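# Carry the bin from cart to desk with bottle inside

## Task

Take the bin off the cart and set it down on any one of the desks, with the refill bottle standing upright inside it. The cart must remain upright. The bin, the bottle and every other container must stay off the floor, and the robot must not topple over or finish the scene leaning.

## Robot and tools

ROBOT. A base that can drive in any direction carries a column about 1.7 m tall. A carriage rides up and down it (lift_m) and holds two six-joint arms, each ending in a five-finger hand. The arm bases sit about 0.57 m + lift_m above the floor, and some carriage parts hang about 0.15 m lower. A hand point reaches 0.78 m from its shoulder but only about 0.4 m below the arm base. Straight fingers stick out 0.06 to 0.07 m past the point. Parked arm joints 1 to 6 are 0, 0.05, 0.05, 1.45, 0, 0. Cameras: carriage_camera (forward, tilted about 20 degrees down), plus left_wrist_camera and right_wrist_camera on the little-finger side of each wrist, aimed at the hand point.

FRAMES. The base frame is in metres, with its origin on the floor below the base centre, x forward, y left, z up. The left_hand and right_hand readings are hand-point positions in this frame. They tend to read higher than the true hand, especially at long reach or under load. base_odometry is in the odometry frame, which is the base frame at scene start. It only counts wheel turns, so slip is counted as travel. Heading is in rad, positive to the left.

move. The action is made of base, joints, speeds and min_time_s. base takes exactly one key, and each is a relative offset from where the base last reported itself: translate_m (metres, forward positive, -2 to 2), strafe_m (metres, left positive, -2 to 2) or rotate_rad (radians, counter-clockwise positive, -6.3 to 6.3). joints is a single object covering both arms, with absolute targets keyed by name. lift_m runs 0 to 1 m. Arm joints are in rad. Joint 1 spans -2.617 to 3.054, turns the arm about the vertical, is 0 facing forward and positive to the left. Joint 2 (shoulder) spans 0 to 3.141: 0 is the upper arm back and level, 1.57 is upright, 3.14 is forward. Joint 3 (elbow) spans 0 folded to 3.141 straight. Joint 4 (wrist pitch) spans -1.57 to 1.57, and positive raises the fingertips. Joint 5 (wrist yaw) spans -1.57 to 1.57, and positive swings the fingertips right. Joint 6 (hand roll) spans -2.094 to 2.094. With joints 5 and 6 at 0 and the hand level, the palm faces down.

Hand keys are per side: little, ring, middle, index, thumb_bend and thumb_turn, each from -1 to 1. +1 means straight or open. -1 means curled, and for thumb_turn it puts the thumb opposite the fingers. force_limit (-1 to 1) sets the fingertip force at which a closing motor halts, from about 0 up to 10 N (15 N for the thumb). speed runs -0.96 to 1. Both start at 0 and -0.8. For a soft grip, close at speed -0.94 or below. A motor starts only when its own target changes by at least 0.002. With the thumb turned in front of the palm, the hand can wrap objects about 0.035 to 0.065 m thick, or handles down to about 0.025 m.

speeds gives per-action top speeds: translate_m and strafe_m 0.02 to 0.5 m/s, rotate_rad 0.05 to 1.57 rad/s, lift_m 0.08 to 0.27 m/s. min_time_s (0.1 to 8 s) sets a floor on arm motion time. A value of 2 or more makes the hand path straighter, but a value too short makes the arm jerk and overshoot. cameras lists the views to return, or ["all"]. blocking defaults to true. With false, the call returns within about 0.5 s while motion continues, and a later move only replaces the targets it names. An unknown key makes a call invalid. An out-of-range value is refused, and a refusal or an unplanned stop cancels the rest of that reply's move, wait and finished_scene calls.

OTHER TOOLS. wait(seconds 0 to 10) lets time pass and returns the state, returning early once earlier moves settle. stop brakes all running motions. It is not instant: the base coasts, and braked arms may keep pressing. zoom_image(camera, region [x0,y0,x1,y1] in pixels, at most 504 by 504) enlarges part of the latest image. show_instructions shows the reference pages. finished_scene ends the scene for good, so the bin and bottle must already rest stably.

RESULTS. The move line reads done or the worst status. base_status and joint_status use these words: done; moving; off_target (at rest short of the target and possibly still pushing); contact_stop or time_out (the old target is dropped and the part holds where it stopped); not_followed (a self-collision check withheld the arm); limit_stop_at_motor_heat. on_its_own reports unrequested actions. pictures names the returned images in order. <side>_hand_stopped_by lists, for little, ring, middle, index, thumb_bend and thumb_turn: moving, target, force, stalled or fault. The <side>_<motor>_load_n values are fingertip forces in N, and a load falling to about 0 signals a lost grip. motor_effort is in percent with the peak in brackets. A lift effort that keeps dropping as the carriage lowers means a hand or its load is resting on something. Joint torques and Motor temperatures follow the joint order. MOTOR HOT appears at 75 °C. At 100 °C an OVER-TEMPERATURE FAULT drops that arm for 30 to 60 s.

CAUTIONS. Never let the arms strike or squeeze each other, and do not close a hand on the other hand's fingers. Park arms while driving or thinking, because outstretched or loaded arms heat up within minutes. Keep the carriage low and loads close when driving. Avoid fast swings of both loaded arms, and never reverse the base under a desk edge. Arms have no contact stop, so a blocked arm keeps pressing. With joint 2 below 0.8, turning joint 1 outward by 0.5 or more can hit the column. After a contact_stop, back off about 0.2 m rather than repeating the drive. Lower the bin gently, and do not release anything while it is still moving.

Each tool is called after ">>>" as a command line: name --argument value for each argument, lists and objects as JSON in quotes; but a table of rows of numbers goes row by row, as --pt "numbers of a row", without its own name.

Reference images:

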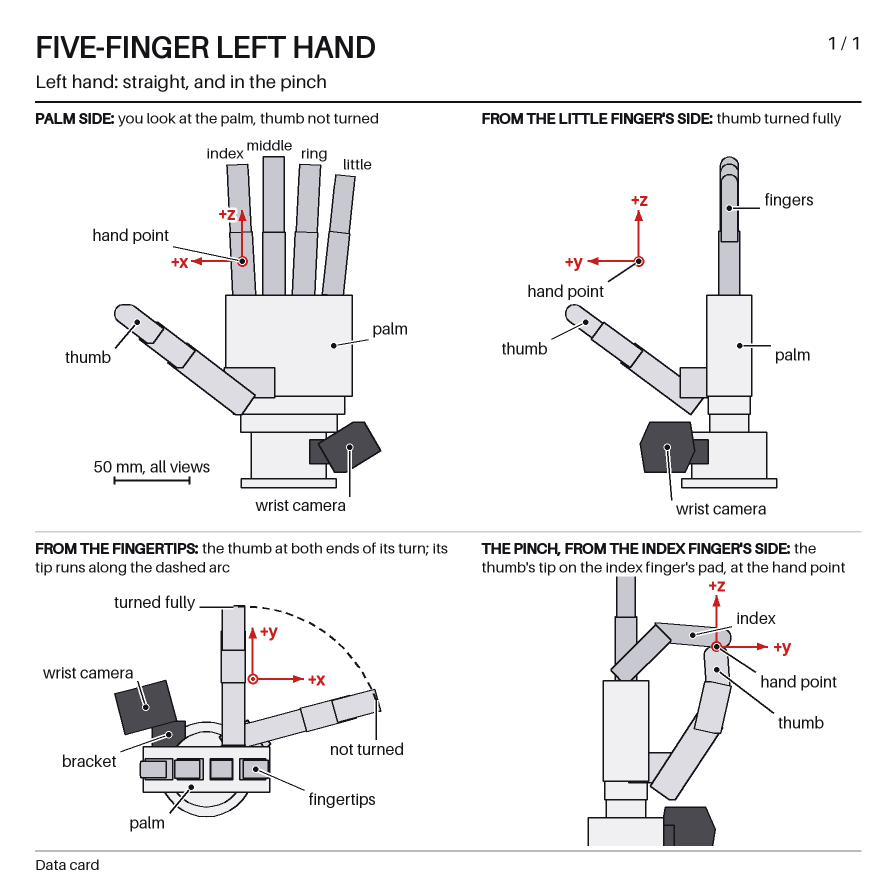

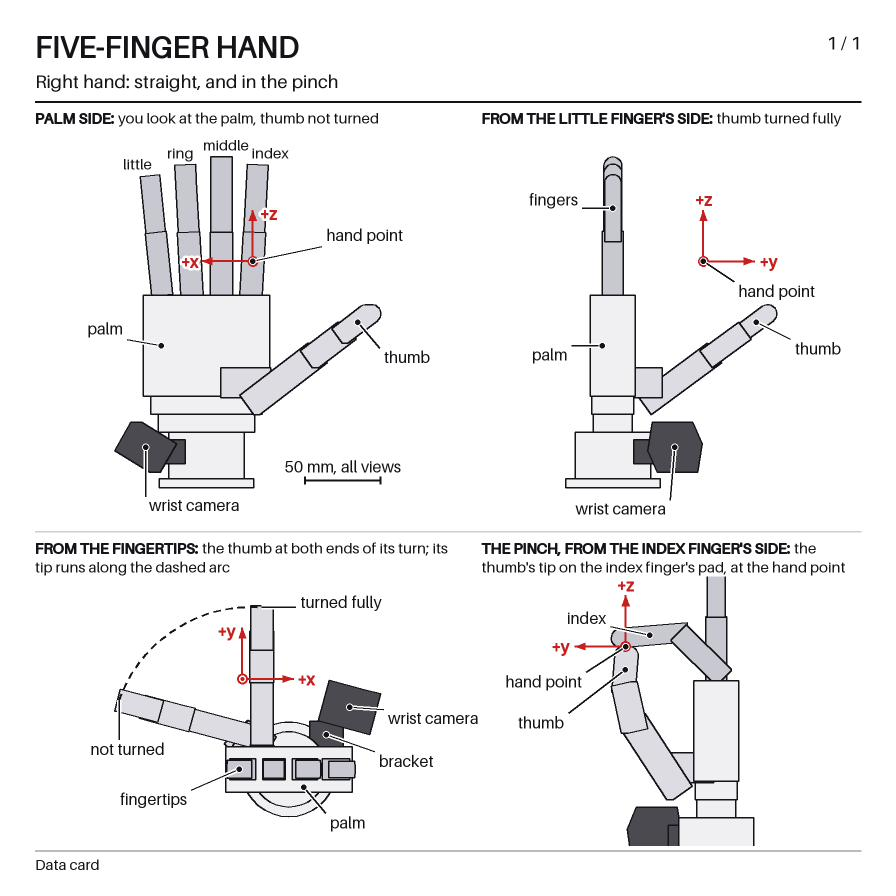

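## Session

>>> move

Scene clock: 0.00 s.
Joint torques (N m): no reading
Motor temperatures (°C): left_arm=[32 31 35 35 30 31] | right_arm=[33 33 34 32 29 33]
base_odometry: x=+0.000 y=+0.000 heading=+0.000
base_status: not commanded
joint_positions: lift_m=+0.300 left_joint1_rad=+0.008 left_joint2_rad=+0.062 left_joint3_rad=+0.031 left_joint4_rad=+1.464 left_joint5_rad=-0.012 left_joint6_rad=+0.003 right_joint1_rad=+0.005 right_joint2_rad=+0.056 right_joint3_rad=+0.032 right_joint4_rad=+1.489 right_joint5_rad=-0.034 right_joint6_rad=-0.046 left_hand_little=+1.000 left_hand_ring=+1.000 left_hand_middle=+1.000 left_hand_index=+1.000 left_hand_thumb_turn=+1.000 left_hand_thumb_bend=+1.000 left_hand_force_limit=+0.000 left_hand_speed=-0.800 right_hand_little=+1.000 right_hand_ring=+1.000 right_hand_middle=+1.000 right_hand_index=+1.000 right_hand_thumb_turn=+1.000 right_hand_thumb_bend=+1.000 right_hand_force_limit=+0.000 right_hand_speed=-0.800
joint_status: not commanded
left_hand_stopped_by: target,target,target,target,target,target
right_hand_stopped_by: target,target,target,target,target,target
left_little_load_n: 0.0
left_ring_load_n: 0.0
left_middle_load_n: 0.0
left_index_load_n: 0.0
left_thumb_bend_load_n: 0.0
left_thumb_turn_load_n: 0.0
right_little_load_n: 0.0
right_ring_load_n: 0.0
right_middle_load_n: 0.0
right_index_load_n: 0.0
right_thumb_bend_load_n: 0.0
right_thumb_turn_load_n: 0.0
motor_effort: lift_m=+42 drive_wheels=+0
left_hand: x=+0.3273 y=+0.2730 z=+1.3200 quat_wxyz=(+0.710, -0.053, +0.044, -0.701) (m; base frame)
right_hand: x=+0.3196 y=-0.2654 z=+1.3213 quat_wxyz=(+0.692, -0.051, +0.024, -0.720) (m; base frame)
pictures: carriage_camera, left_wrist_camera, right_wrist_camera
Images, in order (width x height): carriage_camera 672x504, left_wrist_camera 672x504, right_wrist_camera 672x504.

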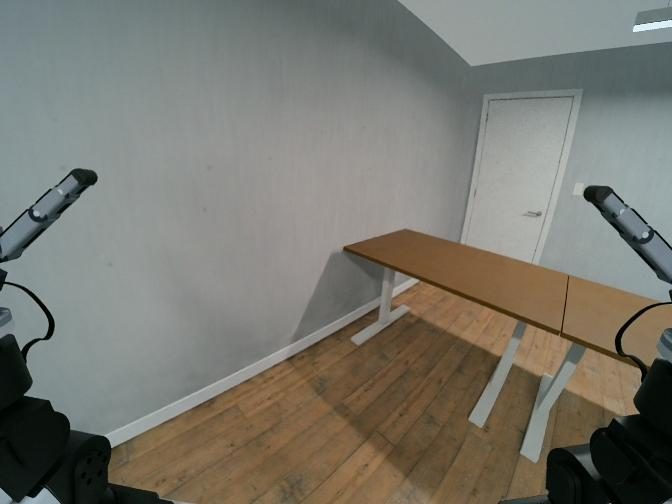

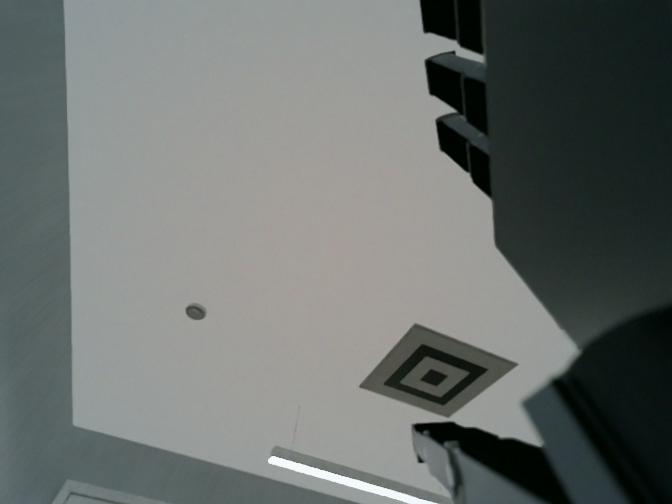

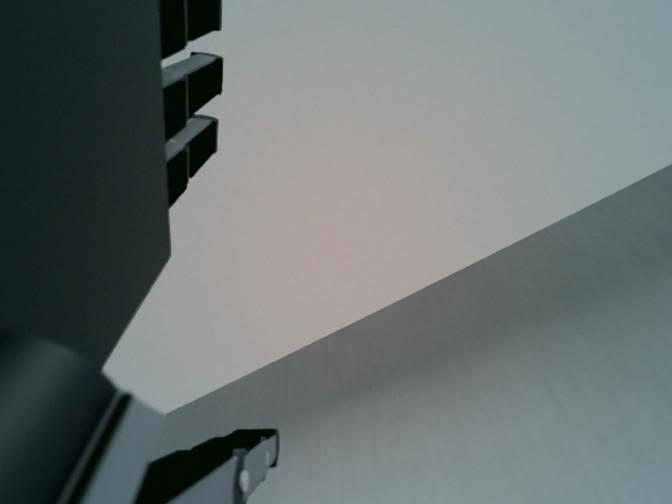

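>>> move --base '{"rotate_rad": -0.9}' --speeds '{"rotate_rad": 0.8}' --cameras '["carriage_camera"]'

>>> move --base '{"rotate_rad": -0.9}' --speeds '{"rotate_rad": 0.8}' --cameras '["carriage_camera"]'

>>> move --base '{"rotate_rad": -0.9}' --speeds '{"rotate_rad": 0.8}' --cameras '["carriage_camera"]'

Scene clock: 2.63 s.
Joint torques (N m): left_arm=[-0.08 2.82 4.64 0.03 0.05 -0.08] | right_arm=[-0.34 3.78 5.91 -0.19 -0.05 0.09]
move: done
base_odometry: x=+0.000 y=+0.000 heading=-0.899
base_status: done
joint_positions: lift_m=+0.300 left_joint1_rad=+0.008 left_joint2_rad=+0.062 left_joint3_rad=+0.031 left_joint4_rad=+1.464 left_joint5_rad=-0.012 left_joint6_rad=+0.003 right_joint1_rad=+0.005 right_joint2_rad=+0.056 right_joint3_rad=+0.032 right_joint4_rad=+1.487 right_joint5_rad=-0.034 right_joint6_rad=-0.046 left_hand_little=+1.000 left_hand_ring=+1.000 left_hand_middle=+1.000 left_hand_index=+1.000 left_hand_thumb_turn=+1.000 left_hand_thumb_bend=+1.000 left_hand_force_limit=+0.000 left_hand_speed=-0.800 right_hand_little=+1.000 right_hand_ring=+1.000 right_hand_middle=+1.000 right_hand_index=+1.000 right_hand_thumb_turn=+1.000 right_hand_thumb_bend=+1.000 right_hand_force_limit=+0.000 right_hand_speed=-0.800
joint_status: not commanded
left_hand_stopped_by: target,target,target,target,target,target
right_hand_stopped_by: target,target,target,target,target,target
left_little_load_n: 0.0
left_ring_load_n: 0.0
left_middle_load_n: 0.0
left_index_load_n: 0.0
left_thumb_bend_load_n: 0.0
left_thumb_turn_load_n: 0.0
right_little_load_n: 0.0
right_ring_load_n: 0.0
right_middle_load_n: 0.0
right_index_load_n: 0.0
right_thumb_bend_load_n: 0.0
right_thumb_turn_load_n: 0.0
motor_effort: lift_m=+42(42) drive_wheels=+13(28)
left_hand: x=+0.3273 y=+0.2730 z=+1.3200 quat_wxyz=(+0.710, -0.053, +0.044, -0.701) (m; base frame)
right_hand: x=+0.3199 y=-0.2654 z=+1.3212 quat_wxyz=(+0.692, -0.051, +0.025, -0.720) (m; base frame)
pictures: carriage_camera
Images, in order (width x height): carriage_camera 672x504.

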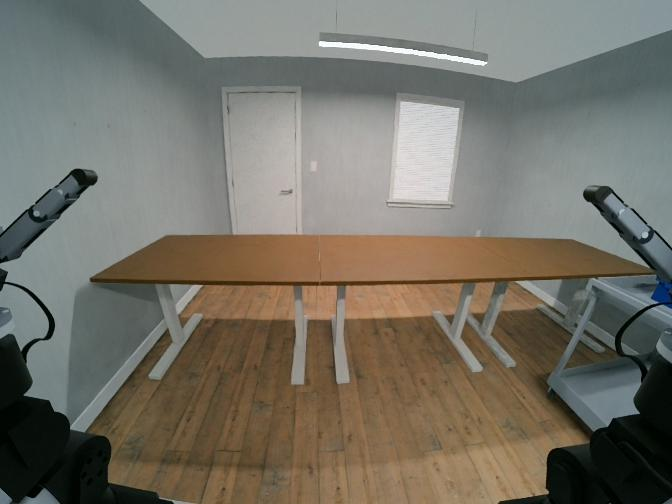

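Scene clock: 5.07 s.
Joint torques (N m): left_arm=[-0.08 2.84 4.66 0.02 0.05 -0.08] | right_arm=[-0.39 3.78 5.86 -0.2 -0.05 0.09]
move: done
base_odometry: x=+0.000 y=+0.000 heading=-1.798
base_status: done
joint_positions: lift_m=+0.300 left_joint1_rad=+0.008 left_joint2_rad=+0.062 left_joint3_rad=+0.031 left_joint4_rad=+1.465 left_joint5_rad=-0.012 left_joint6_rad=+0.003 right_joint1_rad=+0.005 right_joint2_rad=+0.056 right_joint3_rad=+0.032 right_joint4_rad=+1.487 right_joint5_rad=-0.034 right_joint6_rad=-0.046 left_hand_little=+1.000 left_hand_ring=+1.000 left_hand_middle=+1.000 left_hand_index=+1.000 left_hand_thumb_turn=+1.000 left_hand_thumb_bend=+1.000 left_hand_force_limit=+0.000 left_hand_speed=-0.800 right_hand_little=+1.000 right_hand_ring=+1.000 right_hand_middle=+1.000 right_hand_index=+1.000 right_hand_thumb_turn=+1.000 right_hand_thumb_bend=+1.000 right_hand_force_limit=+0.000 right_hand_speed=-0.800
joint_status: not commanded
left_hand_stopped_by: target,target,target,target,target,target
right_hand_stopped_by: target,target,target,target,target,target
left_little_load_n: 0.0
left_ring_load_n: 0.0
left_middle_load_n: 0.0
left_index_load_n: 0.0
left_thumb_bend_load_n: 0.0
left_thumb_turn_load_n: 0.0
right_little_load_n: 0.0
right_ring_load_n: 0.0
right_middle_load_n: 0.0
right_index_load_n: 0.0
right_thumb_bend_load_n: 0.0
right_thumb_turn_load_n: 0.0
motor_effort: lift_m=+42(42) drive_wheels=+13(25)
left_hand: x=+0.3272 y=+0.2731 z=+1.3200 quat_wxyz=(+0.710, -0.053, +0.044, -0.701) (m; base frame)
right_hand: x=+0.3200 y=-0.2654 z=+1.3212 quat_wxyz=(+0.692, -0.051, +0.025, -0.720) (m; base frame)
pictures: carriage_camera
Images, in order (width x height): carriage_camera 672x504.

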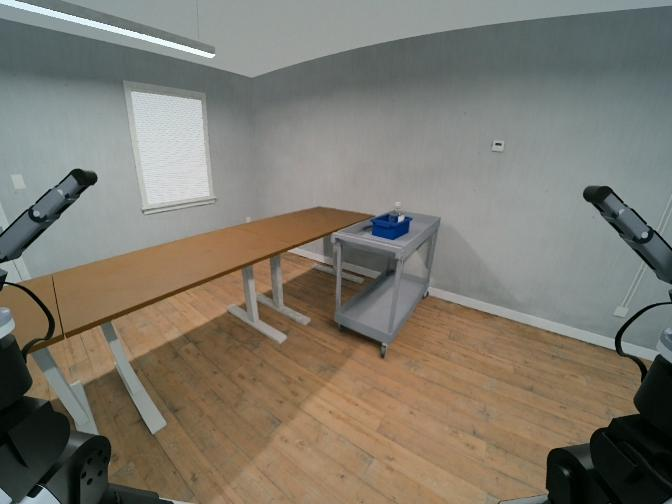

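Scene clock: 7.50 s.
Joint torques (N m): left_arm=[-0.08 2.84 4.66 0.01 0.05 -0.08] | right_arm=[-0.4 3.79 5.91 -0.19 -0.06 0.1]
move: done
base_odometry: x=+0.000 y=+0.000 heading=-2.697
base_status: done
joint_positions: lift_m=+0.300 left_joint1_rad=+0.008 left_joint2_rad=+0.062 left_joint3_rad=+0.031 left_joint4_rad=+1.465 left_joint5_rad=-0.012 left_joint6_rad=+0.003 right_joint1_rad=+0.005 right_joint2_rad=+0.056 right_joint3_rad=+0.032 right_joint4_rad=+1.487 right_joint5_rad=-0.034 right_joint6_rad=-0.046 left_hand_little=+1.000 left_hand_ring=+1.000 left_hand_middle=+1.000 left_hand_index=+1.000 left_hand_thumb_turn=+1.000 left_hand_thumb_bend=+1.000 left_hand_force_limit=+0.000 left_hand_speed=-0.800 right_hand_little=+1.000 right_hand_ring=+1.000 right_hand_middle=+1.000 right_hand_index=+1.000 right_hand_thumb_turn=+1.000 right_hand_thumb_bend=+1.000 right_hand_force_limit=+0.000 right_hand_speed=-0.800
joint_status: not commanded
left_hand_stopped_by: target,target,target,target,target,target
right_hand_stopped_by: target,target,target,target,target,target
left_little_load_n: 0.0
left_ring_load_n: 0.0
left_middle_load_n: 0.0
left_index_load_n: 0.0
left_thumb_bend_load_n: 0.0
left_thumb_turn_load_n: 0.0
right_little_load_n: 0.0
right_ring_load_n: 0.0
right_middle_load_n: 0.0
right_index_load_n: 0.0
right_thumb_bend_load_n: 0.0
right_thumb_turn_load_n: 0.0
motor_effort: lift_m=+42(42) drive_wheels=+12(24)
left_hand: x=+0.3271 y=+0.2731 z=+1.3201 quat_wxyz=(+0.710, -0.053, +0.044, -0.701) (m; base frame)
right_hand: x=+0.3201 y=-0.2654 z=+1.3211 quat_wxyz=(+0.692, -0.051, +0.025, -0.720) (m; base frame)
pictures: carriage_camera
Images, in order (width x height): carriage_camera 672x504.

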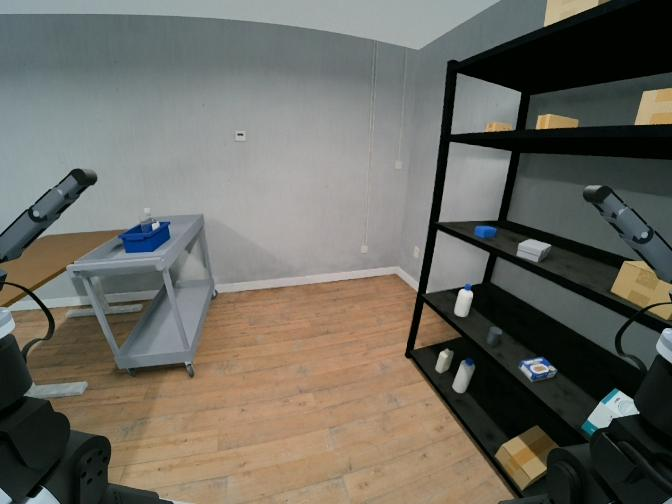

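>>> zoom_image --camera "carriage_camera" --region '[60, 180, 240, 300]'

>>> zoom_image --camera "carriage_camera" --region '[400, 200, 672, 500]'

Scaled by 2.800.

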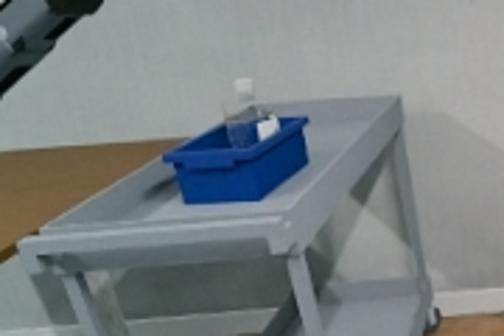

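Scaled by 1.680.

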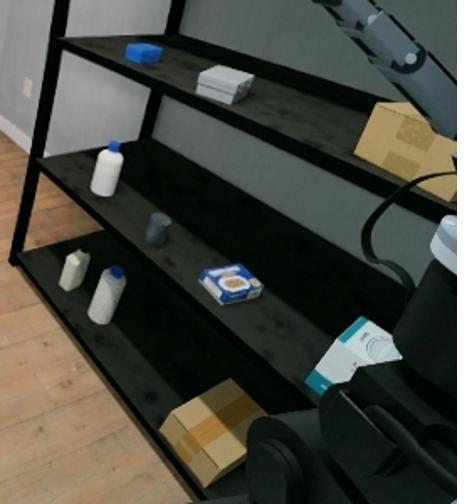

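>>> move --base '{"rotate_rad": 0.8}' --speeds '{"rotate_rad": 0.8}'

>>> move --base '{"translate_m": 0.9}' --speeds '{"translate_m": 0.4}' --cameras '["carriage_camera"]'

Scene clock: 10.83 s.
Joint torques (N m): left_arm=[-0.08 2.84 4.66 0.01 0.05 -0.08] | right_arm=[-0.4 3.77 5.93 -0.2 -0.06 0.08]
move: done
base_odometry: x=+0.000 y=+0.000 heading=-1.899
base_status: done
joint_positions: lift_m=+0.300 left_joint1_rad=+0.008 left_joint2_rad=+0.062 left_joint3_rad=+0.031 left_joint4_rad=+1.465 left_joint5_rad=-0.012 left_joint6_rad=+0.003 right_joint1_rad=+0.005 right_joint2_rad=+0.056 right_joint3_rad=+0.032 right_joint4_rad=+1.487 right_joint5_rad=-0.034 right_joint6_rad=-0.046 left_hand_little=+1.000 left_hand_ring=+1.000 left_hand_middle=+1.000 left_hand_index=+1.000 left_hand_thumb_turn=+1.000 left_hand_thumb_bend=+1.000 left_hand_force_limit=+0.000 left_hand_speed=-0.800 right_hand_little=+1.000 right_hand_ring=+1.000 right_hand_middle=+1.000 right_hand_index=+1.000 right_hand_thumb_turn=+1.000 right_hand_thumb_bend=+1.000 right_hand_force_limit=+0.000 right_hand_speed=-0.800
joint_status: not commanded
left_hand_stopped_by: target,target,target,target,target,target
right_hand_stopped_by: target,target,target,target,target,target
left_little_load_n: 0.0
left_ring_load_n: 0.0
left_middle_load_n: 0.0
left_index_load_n: 0.0
left_thumb_bend_load_n: 0.0
left_thumb_turn_load_n: 0.0
right_little_load_n: 0.0
right_ring_load_n: 0.0
right_middle_load_n: 0.0
right_index_load_n: 0.0
right_thumb_bend_load_n: 0.0
right_thumb_turn_load_n: 0.0
motor_effort: lift_m=+42(42) drive_wheels=+18(26)
left_hand: x=+0.3271 y=+0.2731 z=+1.3201 quat_wxyz=(+0.710, -0.053, +0.044, -0.701) (m; base frame)
right_hand: x=+0.3201 y=-0.2654 z=+1.3211 quat_wxyz=(+0.692, -0.051, +0.025, -0.720) (m; base frame)
pictures: none

Scene clock: 14.97 s.
Joint torques (N m): left_arm=[-0.08 2.86 4.68 0.02 0.06 -0.08] | right_arm=[-0.38 3.81 5.94 -0.2 -0.06 0.09]
move: done
base_odometry: x=-0.287 y=-0.853 heading=-1.897
base_status: done
joint_positions: lift_m=+0.300 left_joint1_rad=+0.008 left_joint2_rad=+0.062 left_joint3_rad=+0.031 left_joint4_rad=+1.466 left_joint5_rad=-0.012 left_joint6_rad=+0.003 right_joint1_rad=+0.005 right_joint2_rad=+0.056 right_joint3_rad=+0.032 right_joint4_rad=+1.488 right_joint5_rad=-0.034 right_joint6_rad=-0.046 left_hand_little=+1.000 left_hand_ring=+1.000 left_hand_middle=+1.000 left_hand_index=+1.000 left_hand_thumb_turn=+1.000 left_hand_thumb_bend=+1.000 left_hand_force_limit=+0.000 left_hand_speed=-0.800 right_hand_little=+1.000 right_hand_ring=+1.000 right_hand_middle=+1.000 right_hand_index=+1.000 right_hand_thumb_turn=+1.000 right_hand_thumb_bend=+1.000 right_hand_force_limit=+0.000 right_hand_speed=-0.800
joint_status: not commanded
left_hand_stopped_by: target,target,target,target,target,target
right_hand_stopped_by: target,target,target,target,target,target
left_little_load_n: 0.0
left_ring_load_n: 0.0
left_middle_load_n: 0.0
left_index_load_n: 0.0
left_thumb_bend_load_n: 0.0
left_thumb_turn_load_n: 0.0
right_little_load_n: 0.0
right_ring_load_n: 0.0
right_middle_load_n: 0.0
right_index_load_n: 0.0
right_thumb_bend_load_n: 0.0
right_thumb_turn_load_n: 0.0
motor_effort: lift_m=+42(42) drive_wheels=-17(35)
left_hand: x=+0.3270 y=+0.2731 z=+1.3201 quat_wxyz=(+0.710, -0.053, +0.044, -0.701) (m; base frame)
right_hand: x=+0.3198 y=-0.2654 z=+1.3212 quat_wxyz=(+0.692, -0.051, +0.025, -0.720) (m; base frame)
pictures: carriage_camera
Images, in order (width x height): carriage_camera 672x504.

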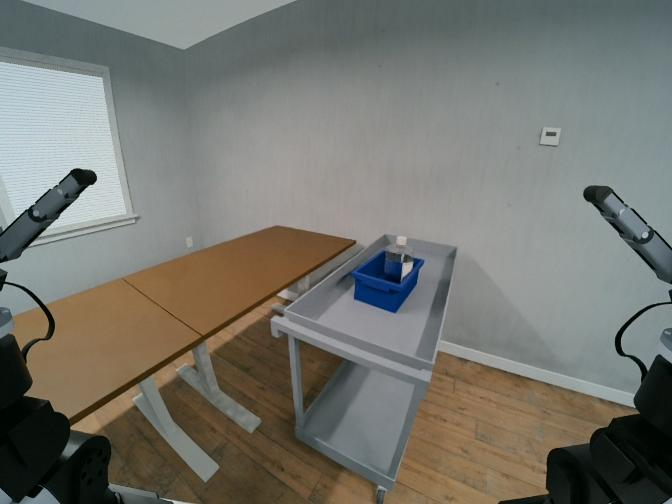

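>>> zoom_image --camera "carriage_camera" --region '[310, 210, 470, 330]'

>>> zoom_image --camera "carriage_camera" --region '[180, 200, 500, 440]'

Scaled by 3.150.

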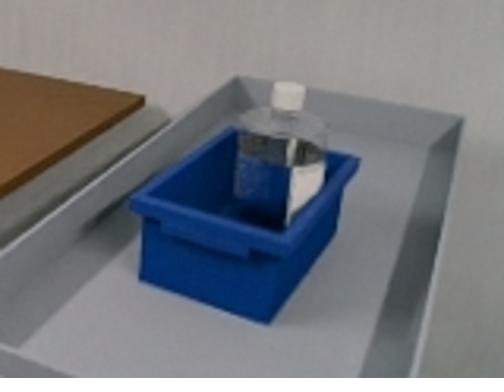

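Scaled by 1.575.

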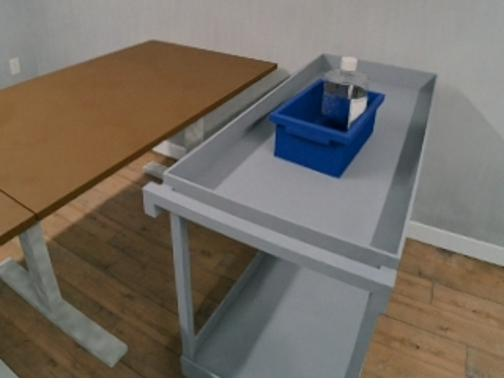

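>>> move --base '{"strafe_m": -1.0}' --speeds '{"strafe_m": 0.35}'

>>> move --base '{"rotate_rad": 1.047}' --joints '{"lift_m": 0.45}' --speeds '{"rotate_rad": 0.8}' --cameras '["carriage_camera"]'

Scene clock: 25.63 s.
Joint torques (N m): left_arm=[-0.1 2.84 4.57 0.01 0.05 -0.08] | right_arm=[-0.34 3.79 5.91 -0.2 -0.05 0.08]
move: done
base_odometry: x=-1.235 y=-0.534 heading=-1.896
base_status: done
joint_positions: lift_m=+0.300 left_joint1_rad=+0.009 left_joint2_rad=+0.062 left_joint3_rad=+0.031 left_joint4_rad=+1.466 left_joint5_rad=-0.013 left_joint6_rad=+0.003 right_joint1_rad=+0.004 right_joint2_rad=+0.056 right_joint3_rad=+0.032 right_joint4_rad=+1.487 right_joint5_rad=-0.035 right_joint6_rad=-0.046 left_hand_little=+1.000 left_hand_ring=+1.000 left_hand_middle=+1.000 left_hand_index=+1.000 left_hand_thumb_turn=+1.000 left_hand_thumb_bend=+1.000 left_hand_force_limit=+0.000 left_hand_speed=-0.800 right_hand_little=+1.000 right_hand_ring=+1.000 right_hand_middle=+1.000 right_hand_index=+1.000 right_hand_thumb_turn=+1.000 right_hand_thumb_bend=+1.000 right_hand_force_limit=+0.000 right_hand_speed=-0.800
joint_status: not commanded
left_hand_stopped_by: target,target,target,target,target,target
right_hand_stopped_by: target,target,target,target,target,target
left_little_load_n: 0.0
left_ring_load_n: 0.0
left_middle_load_n: 0.0
left_index_load_n: 0.0
left_thumb_bend_load_n: 0.5
left_thumb_turn_load_n: 0.0
right_little_load_n: 0.0
right_ring_load_n: 0.0
right_middle_load_n: 0.0
right_index_load_n: 0.0
right_thumb_bend_load_n: 0.0
right_thumb_turn_load_n: 0.0
motor_effort: lift_m=+42(42) drive_wheels=-5(17)
left_hand: x=+0.3270 y=+0.2734 z=+1.3202 quat_wxyz=(+0.710, -0.053, +0.043, -0.701) (m; base frame)
right_hand: x=+0.3200 y=-0.2654 z=+1.3212 quat_wxyz=(+0.692, -0.051, +0.025, -0.720) (m; base frame)
pictures: none

Scene clock: 28.23 s.
Joint torques (N m): left_arm=[-0.09 2.82 4.66 0.05 0.06 -0.08] | right_arm=[-0.36 3.78 5.9 -0.21 -0.05 0.08]
move: done
base_odometry: x=-1.235 y=-0.534 heading=-0.850
base_status: done
joint_positions: lift_m=+0.450 left_joint1_rad=+0.009 left_joint2_rad=+0.062 left_joint3_rad=+0.031 left_joint4_rad=+1.463 left_joint5_rad=-0.013 left_joint6_rad=+0.003 right_joint1_rad=+0.004 right_joint2_rad=+0.056 right_joint3_rad=+0.032 right_joint4_rad=+1.488 right_joint5_rad=-0.035 right_joint6_rad=-0.046 left_hand_little=+1.000 left_hand_ring=+1.000 left_hand_middle=+1.000 left_hand_index=+1.000 left_hand_thumb_turn=+1.000 left_hand_thumb_bend=+1.000 left_hand_force_limit=+0.000 left_hand_speed=-0.800 right_hand_little=+1.000 right_hand_ring=+1.000 right_hand_middle=+1.000 right_hand_index=+1.000 right_hand_thumb_turn=+1.000 right_hand_thumb_bend=+1.000 right_hand_force_limit=+0.000 right_hand_speed=-0.800
joint_status: all done
left_hand_stopped_by: target,target,target,target,target,target
right_hand_stopped_by: target,target,target,target,target,target
left_little_load_n: 0.0
left_ring_load_n: 0.0
left_middle_load_n: 0.0
left_index_load_n: 0.0
left_thumb_bend_load_n: 0.0
left_thumb_turn_load_n: 0.0
right_little_load_n: 0.0
right_ring_load_n: 0.0
right_middle_load_n: 0.0
right_index_load_n: 0.0
right_thumb_bend_load_n: 0.0
right_thumb_turn_load_n: 0.0
motor_effort: lift_m=+41(49) drive_wheels=+15(25)
left_hand: x=+0.3278 y=+0.2733 z=+1.4699 quat_wxyz=(+0.710, -0.054, +0.045, -0.701) (m; base frame)
right_hand: x=+0.3198 y=-0.2654 z=+1.4713 quat_wxyz=(+0.692, -0.051, +0.024, -0.720) (m; base frame)
pictures: carriage_camera
Images, in order (width x height): carriage_camera 672x504.

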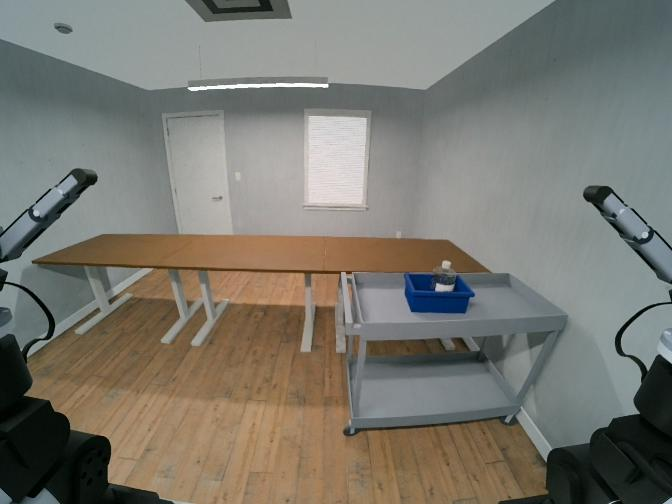

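>>> zoom_image --camera "carriage_camera" --region '[370, 240, 510, 340]'

Scaled by 3.600.

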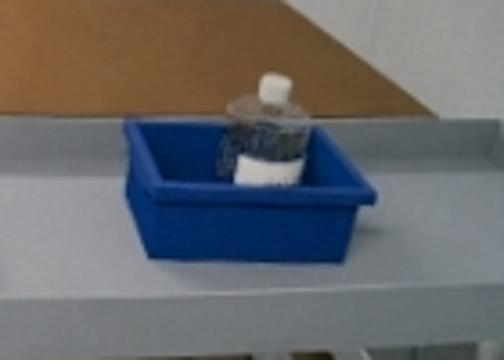

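>>> move --base '{"rotate_rad": -0.1}'

>>> move --base '{"strafe_m": -0.4}' --speeds '{"strafe_m": 0.3}'

>>> move --base '{"translate_m": 0.4}' --speeds '{"translate_m": 0.3}' --cameras '["carriage_camera"]'

Scene clock: 29.93 s.
Joint torques (N m): left_arm=[-0.1 2.82 4.66 0.05 0.06 -0.08] | right_arm=[-0.39 3.78 5.93 -0.22 -0.06 0.07]
move: done
base_odometry: x=-1.235 y=-0.534 heading=-0.950
base_status: done
joint_positions: lift_m=+0.450 left_joint1_rad=+0.009 left_joint2_rad=+0.062 left_joint3_rad=+0.031 left_joint4_rad=+1.463 left_joint5_rad=-0.013 left_joint6_rad=+0.003 right_joint1_rad=+0.004 right_joint2_rad=+0.056 right_joint3_rad=+0.032 right_joint4_rad=+1.487 right_joint5_rad=-0.035 right_joint6_rad=-0.046 left_hand_little=+1.000 left_hand_ring=+1.000 left_hand_middle=+1.000 left_hand_index=+1.000 left_hand_thumb_turn=+1.000 left_hand_thumb_bend=+1.000 left_hand_force_limit=+0.000 left_hand_speed=-0.800 right_hand_little=+1.000 right_hand_ring=+1.000 right_hand_middle=+1.000 right_hand_index=+1.000 right_hand_thumb_turn=+1.000 right_hand_thumb_bend=+1.000 right_hand_force_limit=+0.000 right_hand_speed=-0.800
joint_status: not commanded
left_hand_stopped_by: target,target,target,target,target,target
right_hand_stopped_by: target,target,target,target,target,target
left_little_load_n: 0.0
left_ring_load_n: 0.0
left_middle_load_n: 0.0
left_index_load_n: 0.0
left_thumb_bend_load_n: 0.0
left_thumb_turn_load_n: 0.0
right_little_load_n: 0.0
right_ring_load_n: 0.0
right_middle_load_n: 0.0
right_index_load_n: 0.0
right_thumb_bend_load_n: 0.0
right_thumb_turn_load_n: 0.0
motor_effort: lift_m=+41(41) drive_wheels=-2(8)
left_hand: x=+0.3277 y=+0.2733 z=+1.4699 quat_wxyz=(+0.710, -0.054, +0.044, -0.701) (m; base frame)
right_hand: x=+0.3200 y=-0.2654 z=+1.4713 quat_wxyz=(+0.692, -0.051, +0.025, -0.720) (m; base frame)
pictures: none

Scene clock: 32.77 s.
Joint torques (N m): left_arm=[-0.12 2.82 4.67 0.05 0.06 -0.08] | right_arm=[-0.35 3.77 5.9 -0.2 -0.06 0.09]
move: done
base_odometry: x=-1.559 y=-0.768 heading=-0.948
base_status: done
joint_positions: lift_m=+0.450 left_joint1_rad=+0.009 left_joint2_rad=+0.062 left_joint3_rad=+0.031 left_joint4_rad=+1.463 left_joint5_rad=-0.012 left_joint6_rad=+0.003 right_joint1_rad=+0.004 right_joint2_rad=+0.056 right_joint3_rad=+0.032 right_joint4_rad=+1.487 right_joint5_rad=-0.035 right_joint6_rad=-0.046 left_hand_little=+1.000 left_hand_ring=+1.000 left_hand_middle=+1.000 left_hand_index=+1.000 left_hand_thumb_turn=+1.000 left_hand_thumb_bend=+1.000 left_hand_force_limit=+0.000 left_hand_speed=-0.800 right_hand_little=+1.000 right_hand_ring=+1.000 right_hand_middle=+1.000 right_hand_index=+1.000 right_hand_thumb_turn=+1.000 right_hand_thumb_bend=+1.000 right_hand_force_limit=+0.000 right_hand_speed=-0.800
joint_status: not commanded
left_hand_stopped_by: target,target,target,target,target,target
right_hand_stopped_by: target,target,target,target,target,target
left_little_load_n: 0.0
left_ring_load_n: 0.0
left_middle_load_n: 0.0
left_index_load_n: 0.0
left_thumb_bend_load_n: 0.0
left_thumb_turn_load_n: 0.0
right_little_load_n: 0.0
right_ring_load_n: 0.0
right_middle_load_n: 0.0
right_index_load_n: 0.0
right_thumb_bend_load_n: 0.0
right_thumb_turn_load_n: 0.0
motor_effort: lift_m=+41(41) drive_wheels=-12(31)
left_hand: x=+0.3277 y=+0.2732 z=+1.4699 quat_wxyz=(+0.710, -0.054, +0.045, -0.701) (m; base frame)
right_hand: x=+0.3200 y=-0.2654 z=+1.4713 quat_wxyz=(+0.692, -0.051, +0.025, -0.720) (m; base frame)
pictures: none

Scene clock: 35.60 s.
Joint torques (N m): left_arm=[-0.12 2.86 4.66 0.01 0.06 -0.08] | right_arm=[-0.36 3.79 5.91 -0.21 -0.04 0.08]
move: done
base_odometry: x=-1.327 y=-1.093 heading=-0.949
base_status: done
joint_positions: lift_m=+0.450 left_joint1_rad=+0.009 left_joint2_rad=+0.062 left_joint3_rad=+0.031 left_joint4_rad=+1.465 left_joint5_rad=-0.012 left_joint6_rad=+0.003 right_joint1_rad=+0.004 right_joint2_rad=+0.056 right_joint3_rad=+0.032 right_joint4_rad=+1.488 right_joint5_rad=-0.035 right_joint6_rad=-0.046 left_hand_little=+1.000 left_hand_ring=+1.000 left_hand_middle=+1.000 left_hand_index=+1.000 left_hand_thumb_turn=+1.000 left_hand_thumb_bend=+1.000 left_hand_force_limit=+0.000 left_hand_speed=-0.800 right_hand_little=+1.000 right_hand_ring=+1.000 right_hand_middle=+1.000 right_hand_index=+1.000 right_hand_thumb_turn=+1.000 right_hand_thumb_bend=+1.000 right_hand_force_limit=+0.000 right_hand_speed=-0.800
joint_status: not commanded
left_hand_stopped_by: target,target,target,target,target,target
right_hand_stopped_by: target,target,target,target,target,target
left_little_load_n: 0.0
left_ring_load_n: 0.0
left_middle_load_n: 0.0
left_index_load_n: 0.0
left_thumb_bend_load_n: 0.0
left_thumb_turn_load_n: 0.0
right_little_load_n: 0.0
right_ring_load_n: 0.0
right_middle_load_n: 0.0
right_index_load_n: 0.0
right_thumb_bend_load_n: 0.0
right_thumb_turn_load_n: 0.0
motor_effort: lift_m=+41(41) drive_wheels=-7(18)
left_hand: x=+0.3272 y=+0.2732 z=+1.4701 quat_wxyz=(+0.710, -0.053, +0.044, -0.701) (m; base frame)
right_hand: x=+0.3198 y=-0.2654 z=+1.4713 quat_wxyz=(+0.692, -0.051, +0.024, -0.720) (m; base frame)
pictures: carriage_camera
Images, in order (width x height): carriage_camera 672x504.

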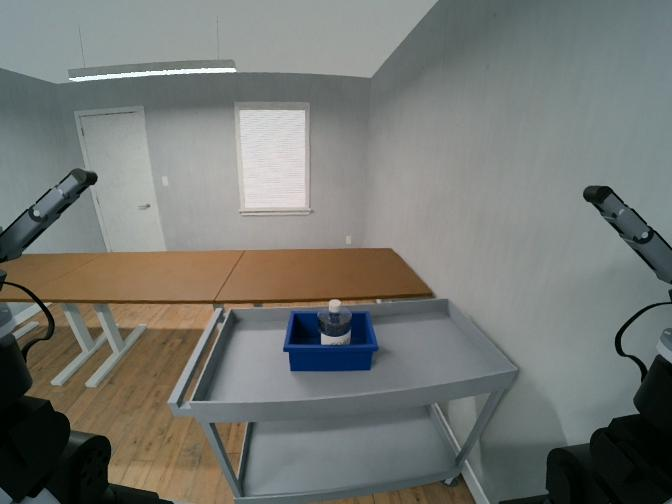

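>>> zoom_image --camera "carriage_camera" --region '[260, 280, 400, 385]'

>>> zoom_image --camera "carriage_camera" --region '[150, 280, 550, 500]'

Scaled by 3.600.

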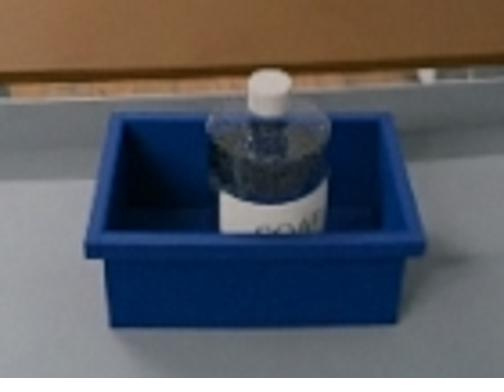

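Scaled by 1.260.

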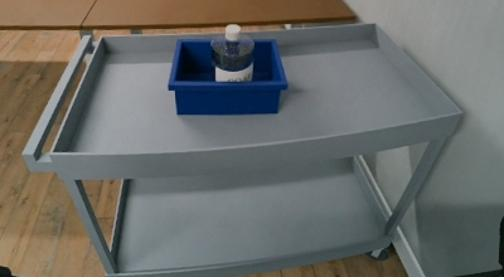

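>>> move --joints '{"lift_m": 0.65, "left_joint1_rad": -0.2, "left_joint2_rad": 2.5, "left_joint3_rad": 1.6, "left_joint4_rad": -0.67, "left_joint5_rad": 0, "left_joint6_rad": -1.77, "right_joint1_rad": 0.2, "right_joint2_rad": 2.5, "right_joint3_rad": 1.6, "right_joint4_rad": -0.67, "right_joint5_rad": 0, "right_joint6_rad": 1.77, "left_hand_speed": 0, "right_hand_speed": 0, "left_hand_thumb_turn": -1, "right_hand_thumb_turn": -1}' --min_time_s 3 --cameras '["all"]'

Scene clock: 41.93 s.
Joint torques (N m): left_arm=[-0.47 -7.97 5.78 0.22 0.18 -0.14] | right_arm=[0.14 -10.47 7.02 0.19 0.03 0.22]
move: done
base_odometry: x=-1.327 y=-1.093 heading=-0.949
base_status: not commanded
joint_positions: lift_m=+0.650 left_joint1_rad=-0.195 left_joint2_rad=+2.476 left_joint3_rad=+1.578 left_joint4_rad=-0.654 left_joint5_rad=-0.010 left_joint6_rad=-1.762 right_joint1_rad=+0.194 right_joint2_rad=+2.489 right_joint3_rad=+1.582 right_joint4_rad=-0.658 right_joint5_rad=-0.016 right_joint6_rad=+1.756 left_hand_little=+1.000 left_hand_ring=+1.000 left_hand_middle=+1.000 left_hand_index=+1.000 left_hand_thumb_turn=-1.000 left_hand_thumb_bend=+1.000 left_hand_force_limit=+0.000 left_hand_speed=+0.000 right_hand_little=+1.000 right_hand_ring=+1.000 right_hand_middle=+1.000 right_hand_index=+1.000 right_hand_thumb_turn=-1.000 right_hand_thumb_bend=+1.000 right_hand_force_limit=+0.000 right_hand_speed=+0.000
joint_status: all done
left_hand_stopped_by: target,target,target,target,target,target
right_hand_stopped_by: target,target,target,target,target,target
left_little_load_n: 0.0
left_ring_load_n: 0.0
left_middle_load_n: 0.0
left_index_load_n: 0.0
left_thumb_bend_load_n: 0.0
left_thumb_turn_load_n: 0.0
right_little_load_n: 0.0
right_ring_load_n: 0.0
right_middle_load_n: 0.0
right_index_load_n: 0.0
right_thumb_bend_load_n: 0.0
right_thumb_turn_load_n: 0.5
motor_effort: lift_m=+42(49) drive_wheels=-7(12)
left_hand: x=+0.6822 y=+0.1583 z=+1.0841 quat_wxyz=(+0.003, -1.000, +0.002, -0.010) (m; base frame)
right_hand: x=+0.6781 y=-0.1542 z=+1.0805 quat_wxyz=(+0.001, -0.005, +1.000, +0.008) (m; base frame)
pictures: carriage_camera, left_wrist_camera, right_wrist_camera
Images, in order (width x height): carriage_camera 672x504, left_wrist_camera 672x504, right_wrist_camera 672x504.

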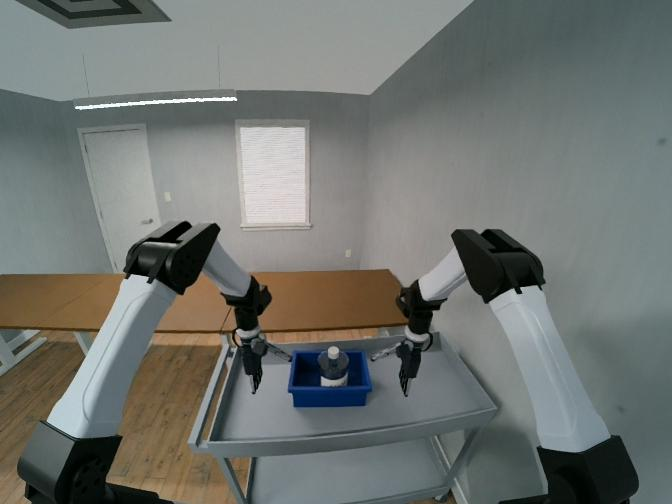

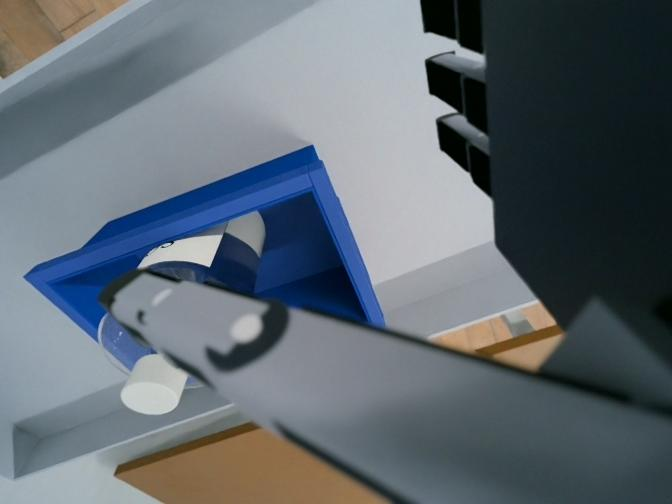

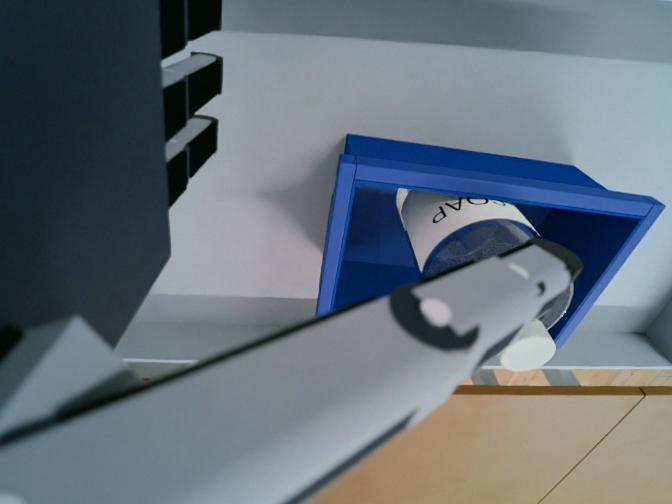

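>>> move --base '{"translate_m": 0.12}' --joints '{"lift_m": 0.57}' --speeds '{"translate_m": 0.15}' --cameras '["all"]'

Scene clock: 44.47 s.
Joint torques (N m): left_arm=[-0.2 -8.77 5.31 0.29 0.16 -0.14] | right_arm=[-0.09 -11.43 6.48 0.23 0.01 0.23]
move: done
base_odometry: x=-1.257 y=-1.191 heading=-0.950
base_status: done
joint_positions: lift_m=+0.570 left_joint1_rad=-0.199 left_joint2_rad=+2.486 left_joint3_rad=+1.584 left_joint4_rad=-0.665 left_joint5_rad=-0.007 left_joint6_rad=-1.763 right_joint1_rad=+0.197 right_joint2_rad=+2.500 right_joint3_rad=+1.587 right_joint4_rad=-0.669 right_joint5_rad=-0.015 right_joint6_rad=+1.757 left_hand_little=+1.000 left_hand_ring=+1.000 left_hand_middle=+1.000 left_hand_index=+1.000 left_hand_thumb_turn=-1.000 left_hand_thumb_bend=+1.000 left_hand_force_limit=+0.000 left_hand_speed=+0.000 right_hand_little=+1.000 right_hand_ring=+1.000 right_hand_middle=+1.000 right_hand_index=+1.000 right_hand_thumb_turn=-1.000 right_hand_thumb_bend=+1.000 right_hand_force_limit=+0.000 right_hand_speed=+0.000
joint_status: all done
left_hand_stopped_by: target,target,target,target,target,target
right_hand_stopped_by: target,target,target,target,target,target
left_little_load_n: 0.0
left_ring_load_n: 0.0
left_middle_load_n: 0.0
left_index_load_n: 0.0
left_thumb_bend_load_n: 0.0
left_thumb_turn_load_n: 0.0
right_little_load_n: 0.0
right_ring_load_n: 0.0
right_middle_load_n: 0.0
right_index_load_n: 0.0
right_thumb_bend_load_n: 0.0
right_thumb_turn_load_n: 0.0
motor_effort: lift_m=+43(45) drive_wheels=-11(19)
left_hand: x=+0.6787 y=+0.1570 z=+1.0006 quat_wxyz=(+0.003, -1.000, +0.003, -0.002) (m; base frame)
right_hand: x=+0.6744 y=-0.1542 z=+0.9962 quat_wxyz=(-0.007, -0.005, +1.000, +0.006) (m; base frame)
pictures: carriage_camera, left_wrist_camera, right_wrist_camera
Images, in order (width x height): carriage_camera 672x504, left_wrist_camera 672x504, right_wrist_camera 672x504.

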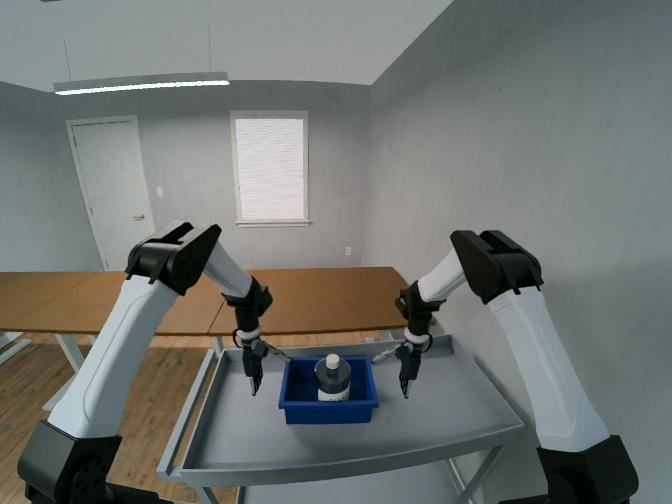

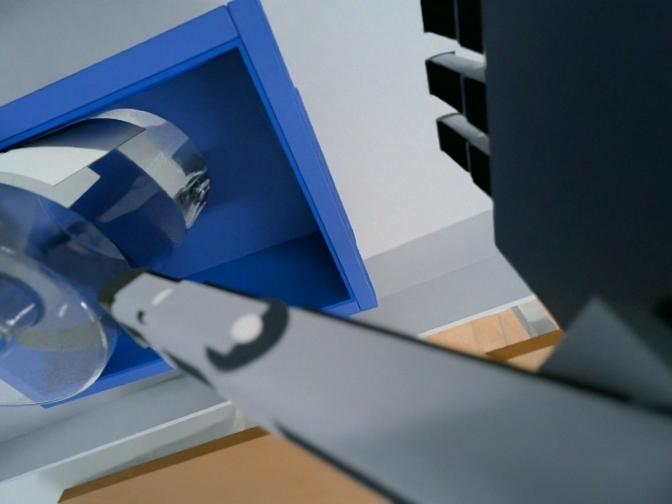

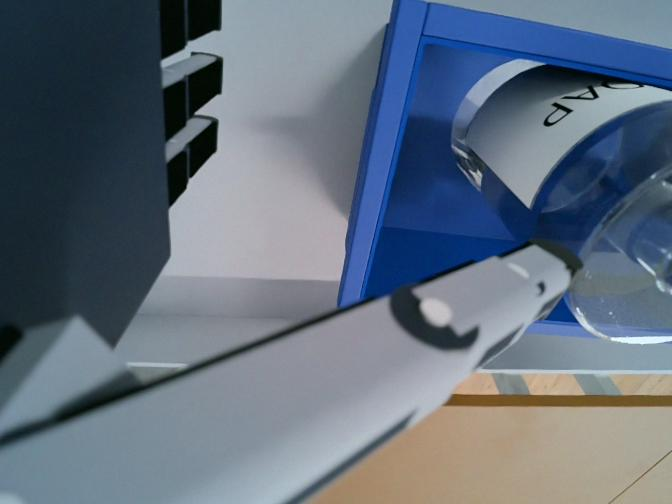

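>>> zoom_image --camera "carriage_camera" --region '[220, 270, 440, 435]'

Scaled by 2.291.

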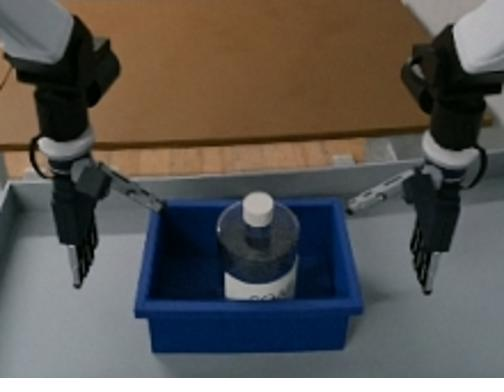

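>>> move --base '{"translate_m": 0.04}' --joints '{"left_joint1_rad": -0.222, "left_joint2_rad": 2.70, "left_joint3_rad": 2.0, "left_joint4_rad": -0.875, "left_joint5_rad": 0, "left_joint6_rad": -1.793, "right_joint1_rad": 0.25, "right_joint2_rad": 2.714, "right_joint3_rad": 2.028, "right_joint4_rad": -0.888, "right_joint5_rad": 0, "right_joint6_rad": 1.82}' --speeds '{"translate_m": 0.08}' --min_time_s 2 --cameras '["all"]'

Scene clock: 49.20 s.
Joint torques (N m): left_arm=[-0.53 -8.77 6.43 0.21 0.16 -0.14] | right_arm=[0.1 -11.6 7.84 0.18 0.01 0.22]
move: done
base_odometry: x=-1.234 y=-1.224 heading=-0.951
base_status: done
joint_positions: lift_m=+0.570 left_joint1_rad=-0.217 left_joint2_rad=+2.672 left_joint3_rad=+1.976 left_joint4_rad=-0.859 left_joint5_rad=-0.007 left_joint6_rad=-1.786 right_joint1_rad=+0.244 right_joint2_rad=+2.699 right_joint3_rad=+2.008 right_joint4_rad=-0.877 right_joint5_rad=-0.014 right_joint6_rad=+1.807 left_hand_little=+1.000 left_hand_ring=+1.000 left_hand_middle=+1.000 left_hand_index=+1.000 left_hand_thumb_turn=-1.000 left_hand_thumb_bend=+1.000 left_hand_force_limit=+0.000 left_hand_speed=+0.000 right_hand_little=+1.000 right_hand_ring=+1.000 right_hand_middle=+1.000 right_hand_index=+1.000 right_hand_thumb_turn=-1.000 right_hand_thumb_bend=+1.000 right_hand_force_limit=+0.000 right_hand_speed=+0.000
joint_status: all done
left_hand_stopped_by: target,target,target,target,target,target
right_hand_stopped_by: target,target,target,target,target,target
left_little_load_n: 0.0
left_ring_load_n: 0.0
left_middle_load_n: 0.0
left_index_load_n: 0.0
left_thumb_bend_load_n: 0.0
left_thumb_turn_load_n: 0.0
right_little_load_n: 0.0
right_ring_load_n: 0.0
right_middle_load_n: 0.0
right_index_load_n: 0.0
right_thumb_bend_load_n: 0.0
right_thumb_turn_load_n: 0.0
motor_effort: lift_m=+43(43) drive_wheels=-9(19)
left_hand: x=+0.7327 y=+0.1371 z=+1.0037 quat_wxyz=(+0.002, -1.000, +0.001, -0.008) (m; base frame)
right_hand: x=+0.7289 y=-0.1201 z=+0.9990 quat_wxyz=(+0.000, -0.004, +1.000, +0.007) (m; base frame)
pictures: carriage_camera, left_wrist_camera, right_wrist_camera
Images, in order (width x height): carriage_camera 672x504, left_wrist_camera 672x504, right_wrist_camera 672x504.

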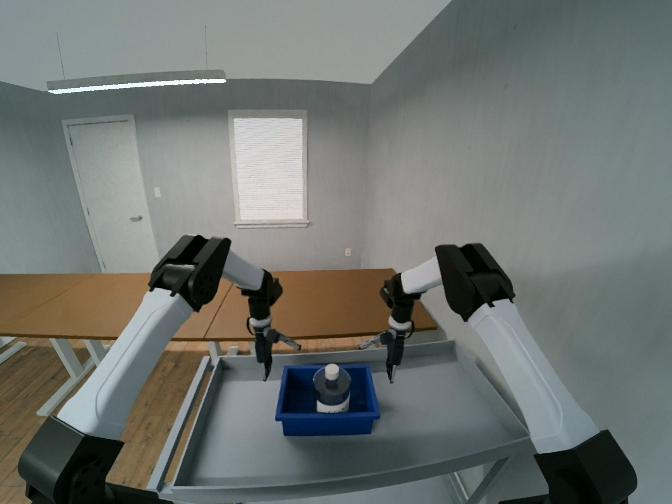

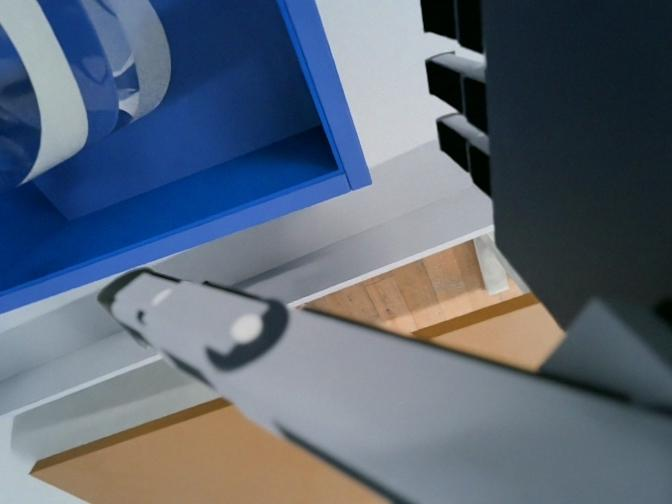

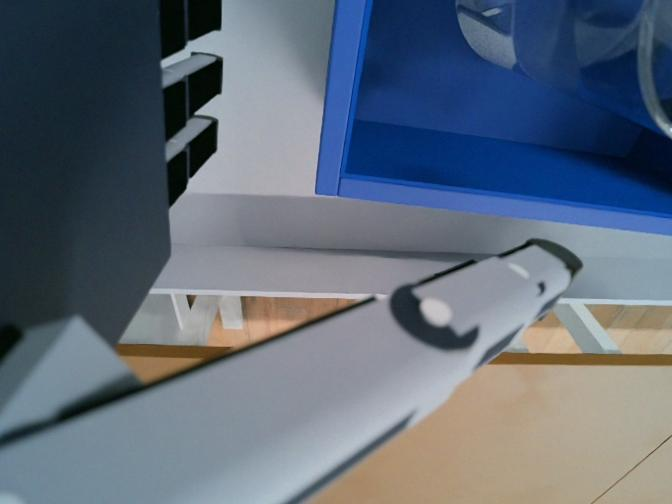

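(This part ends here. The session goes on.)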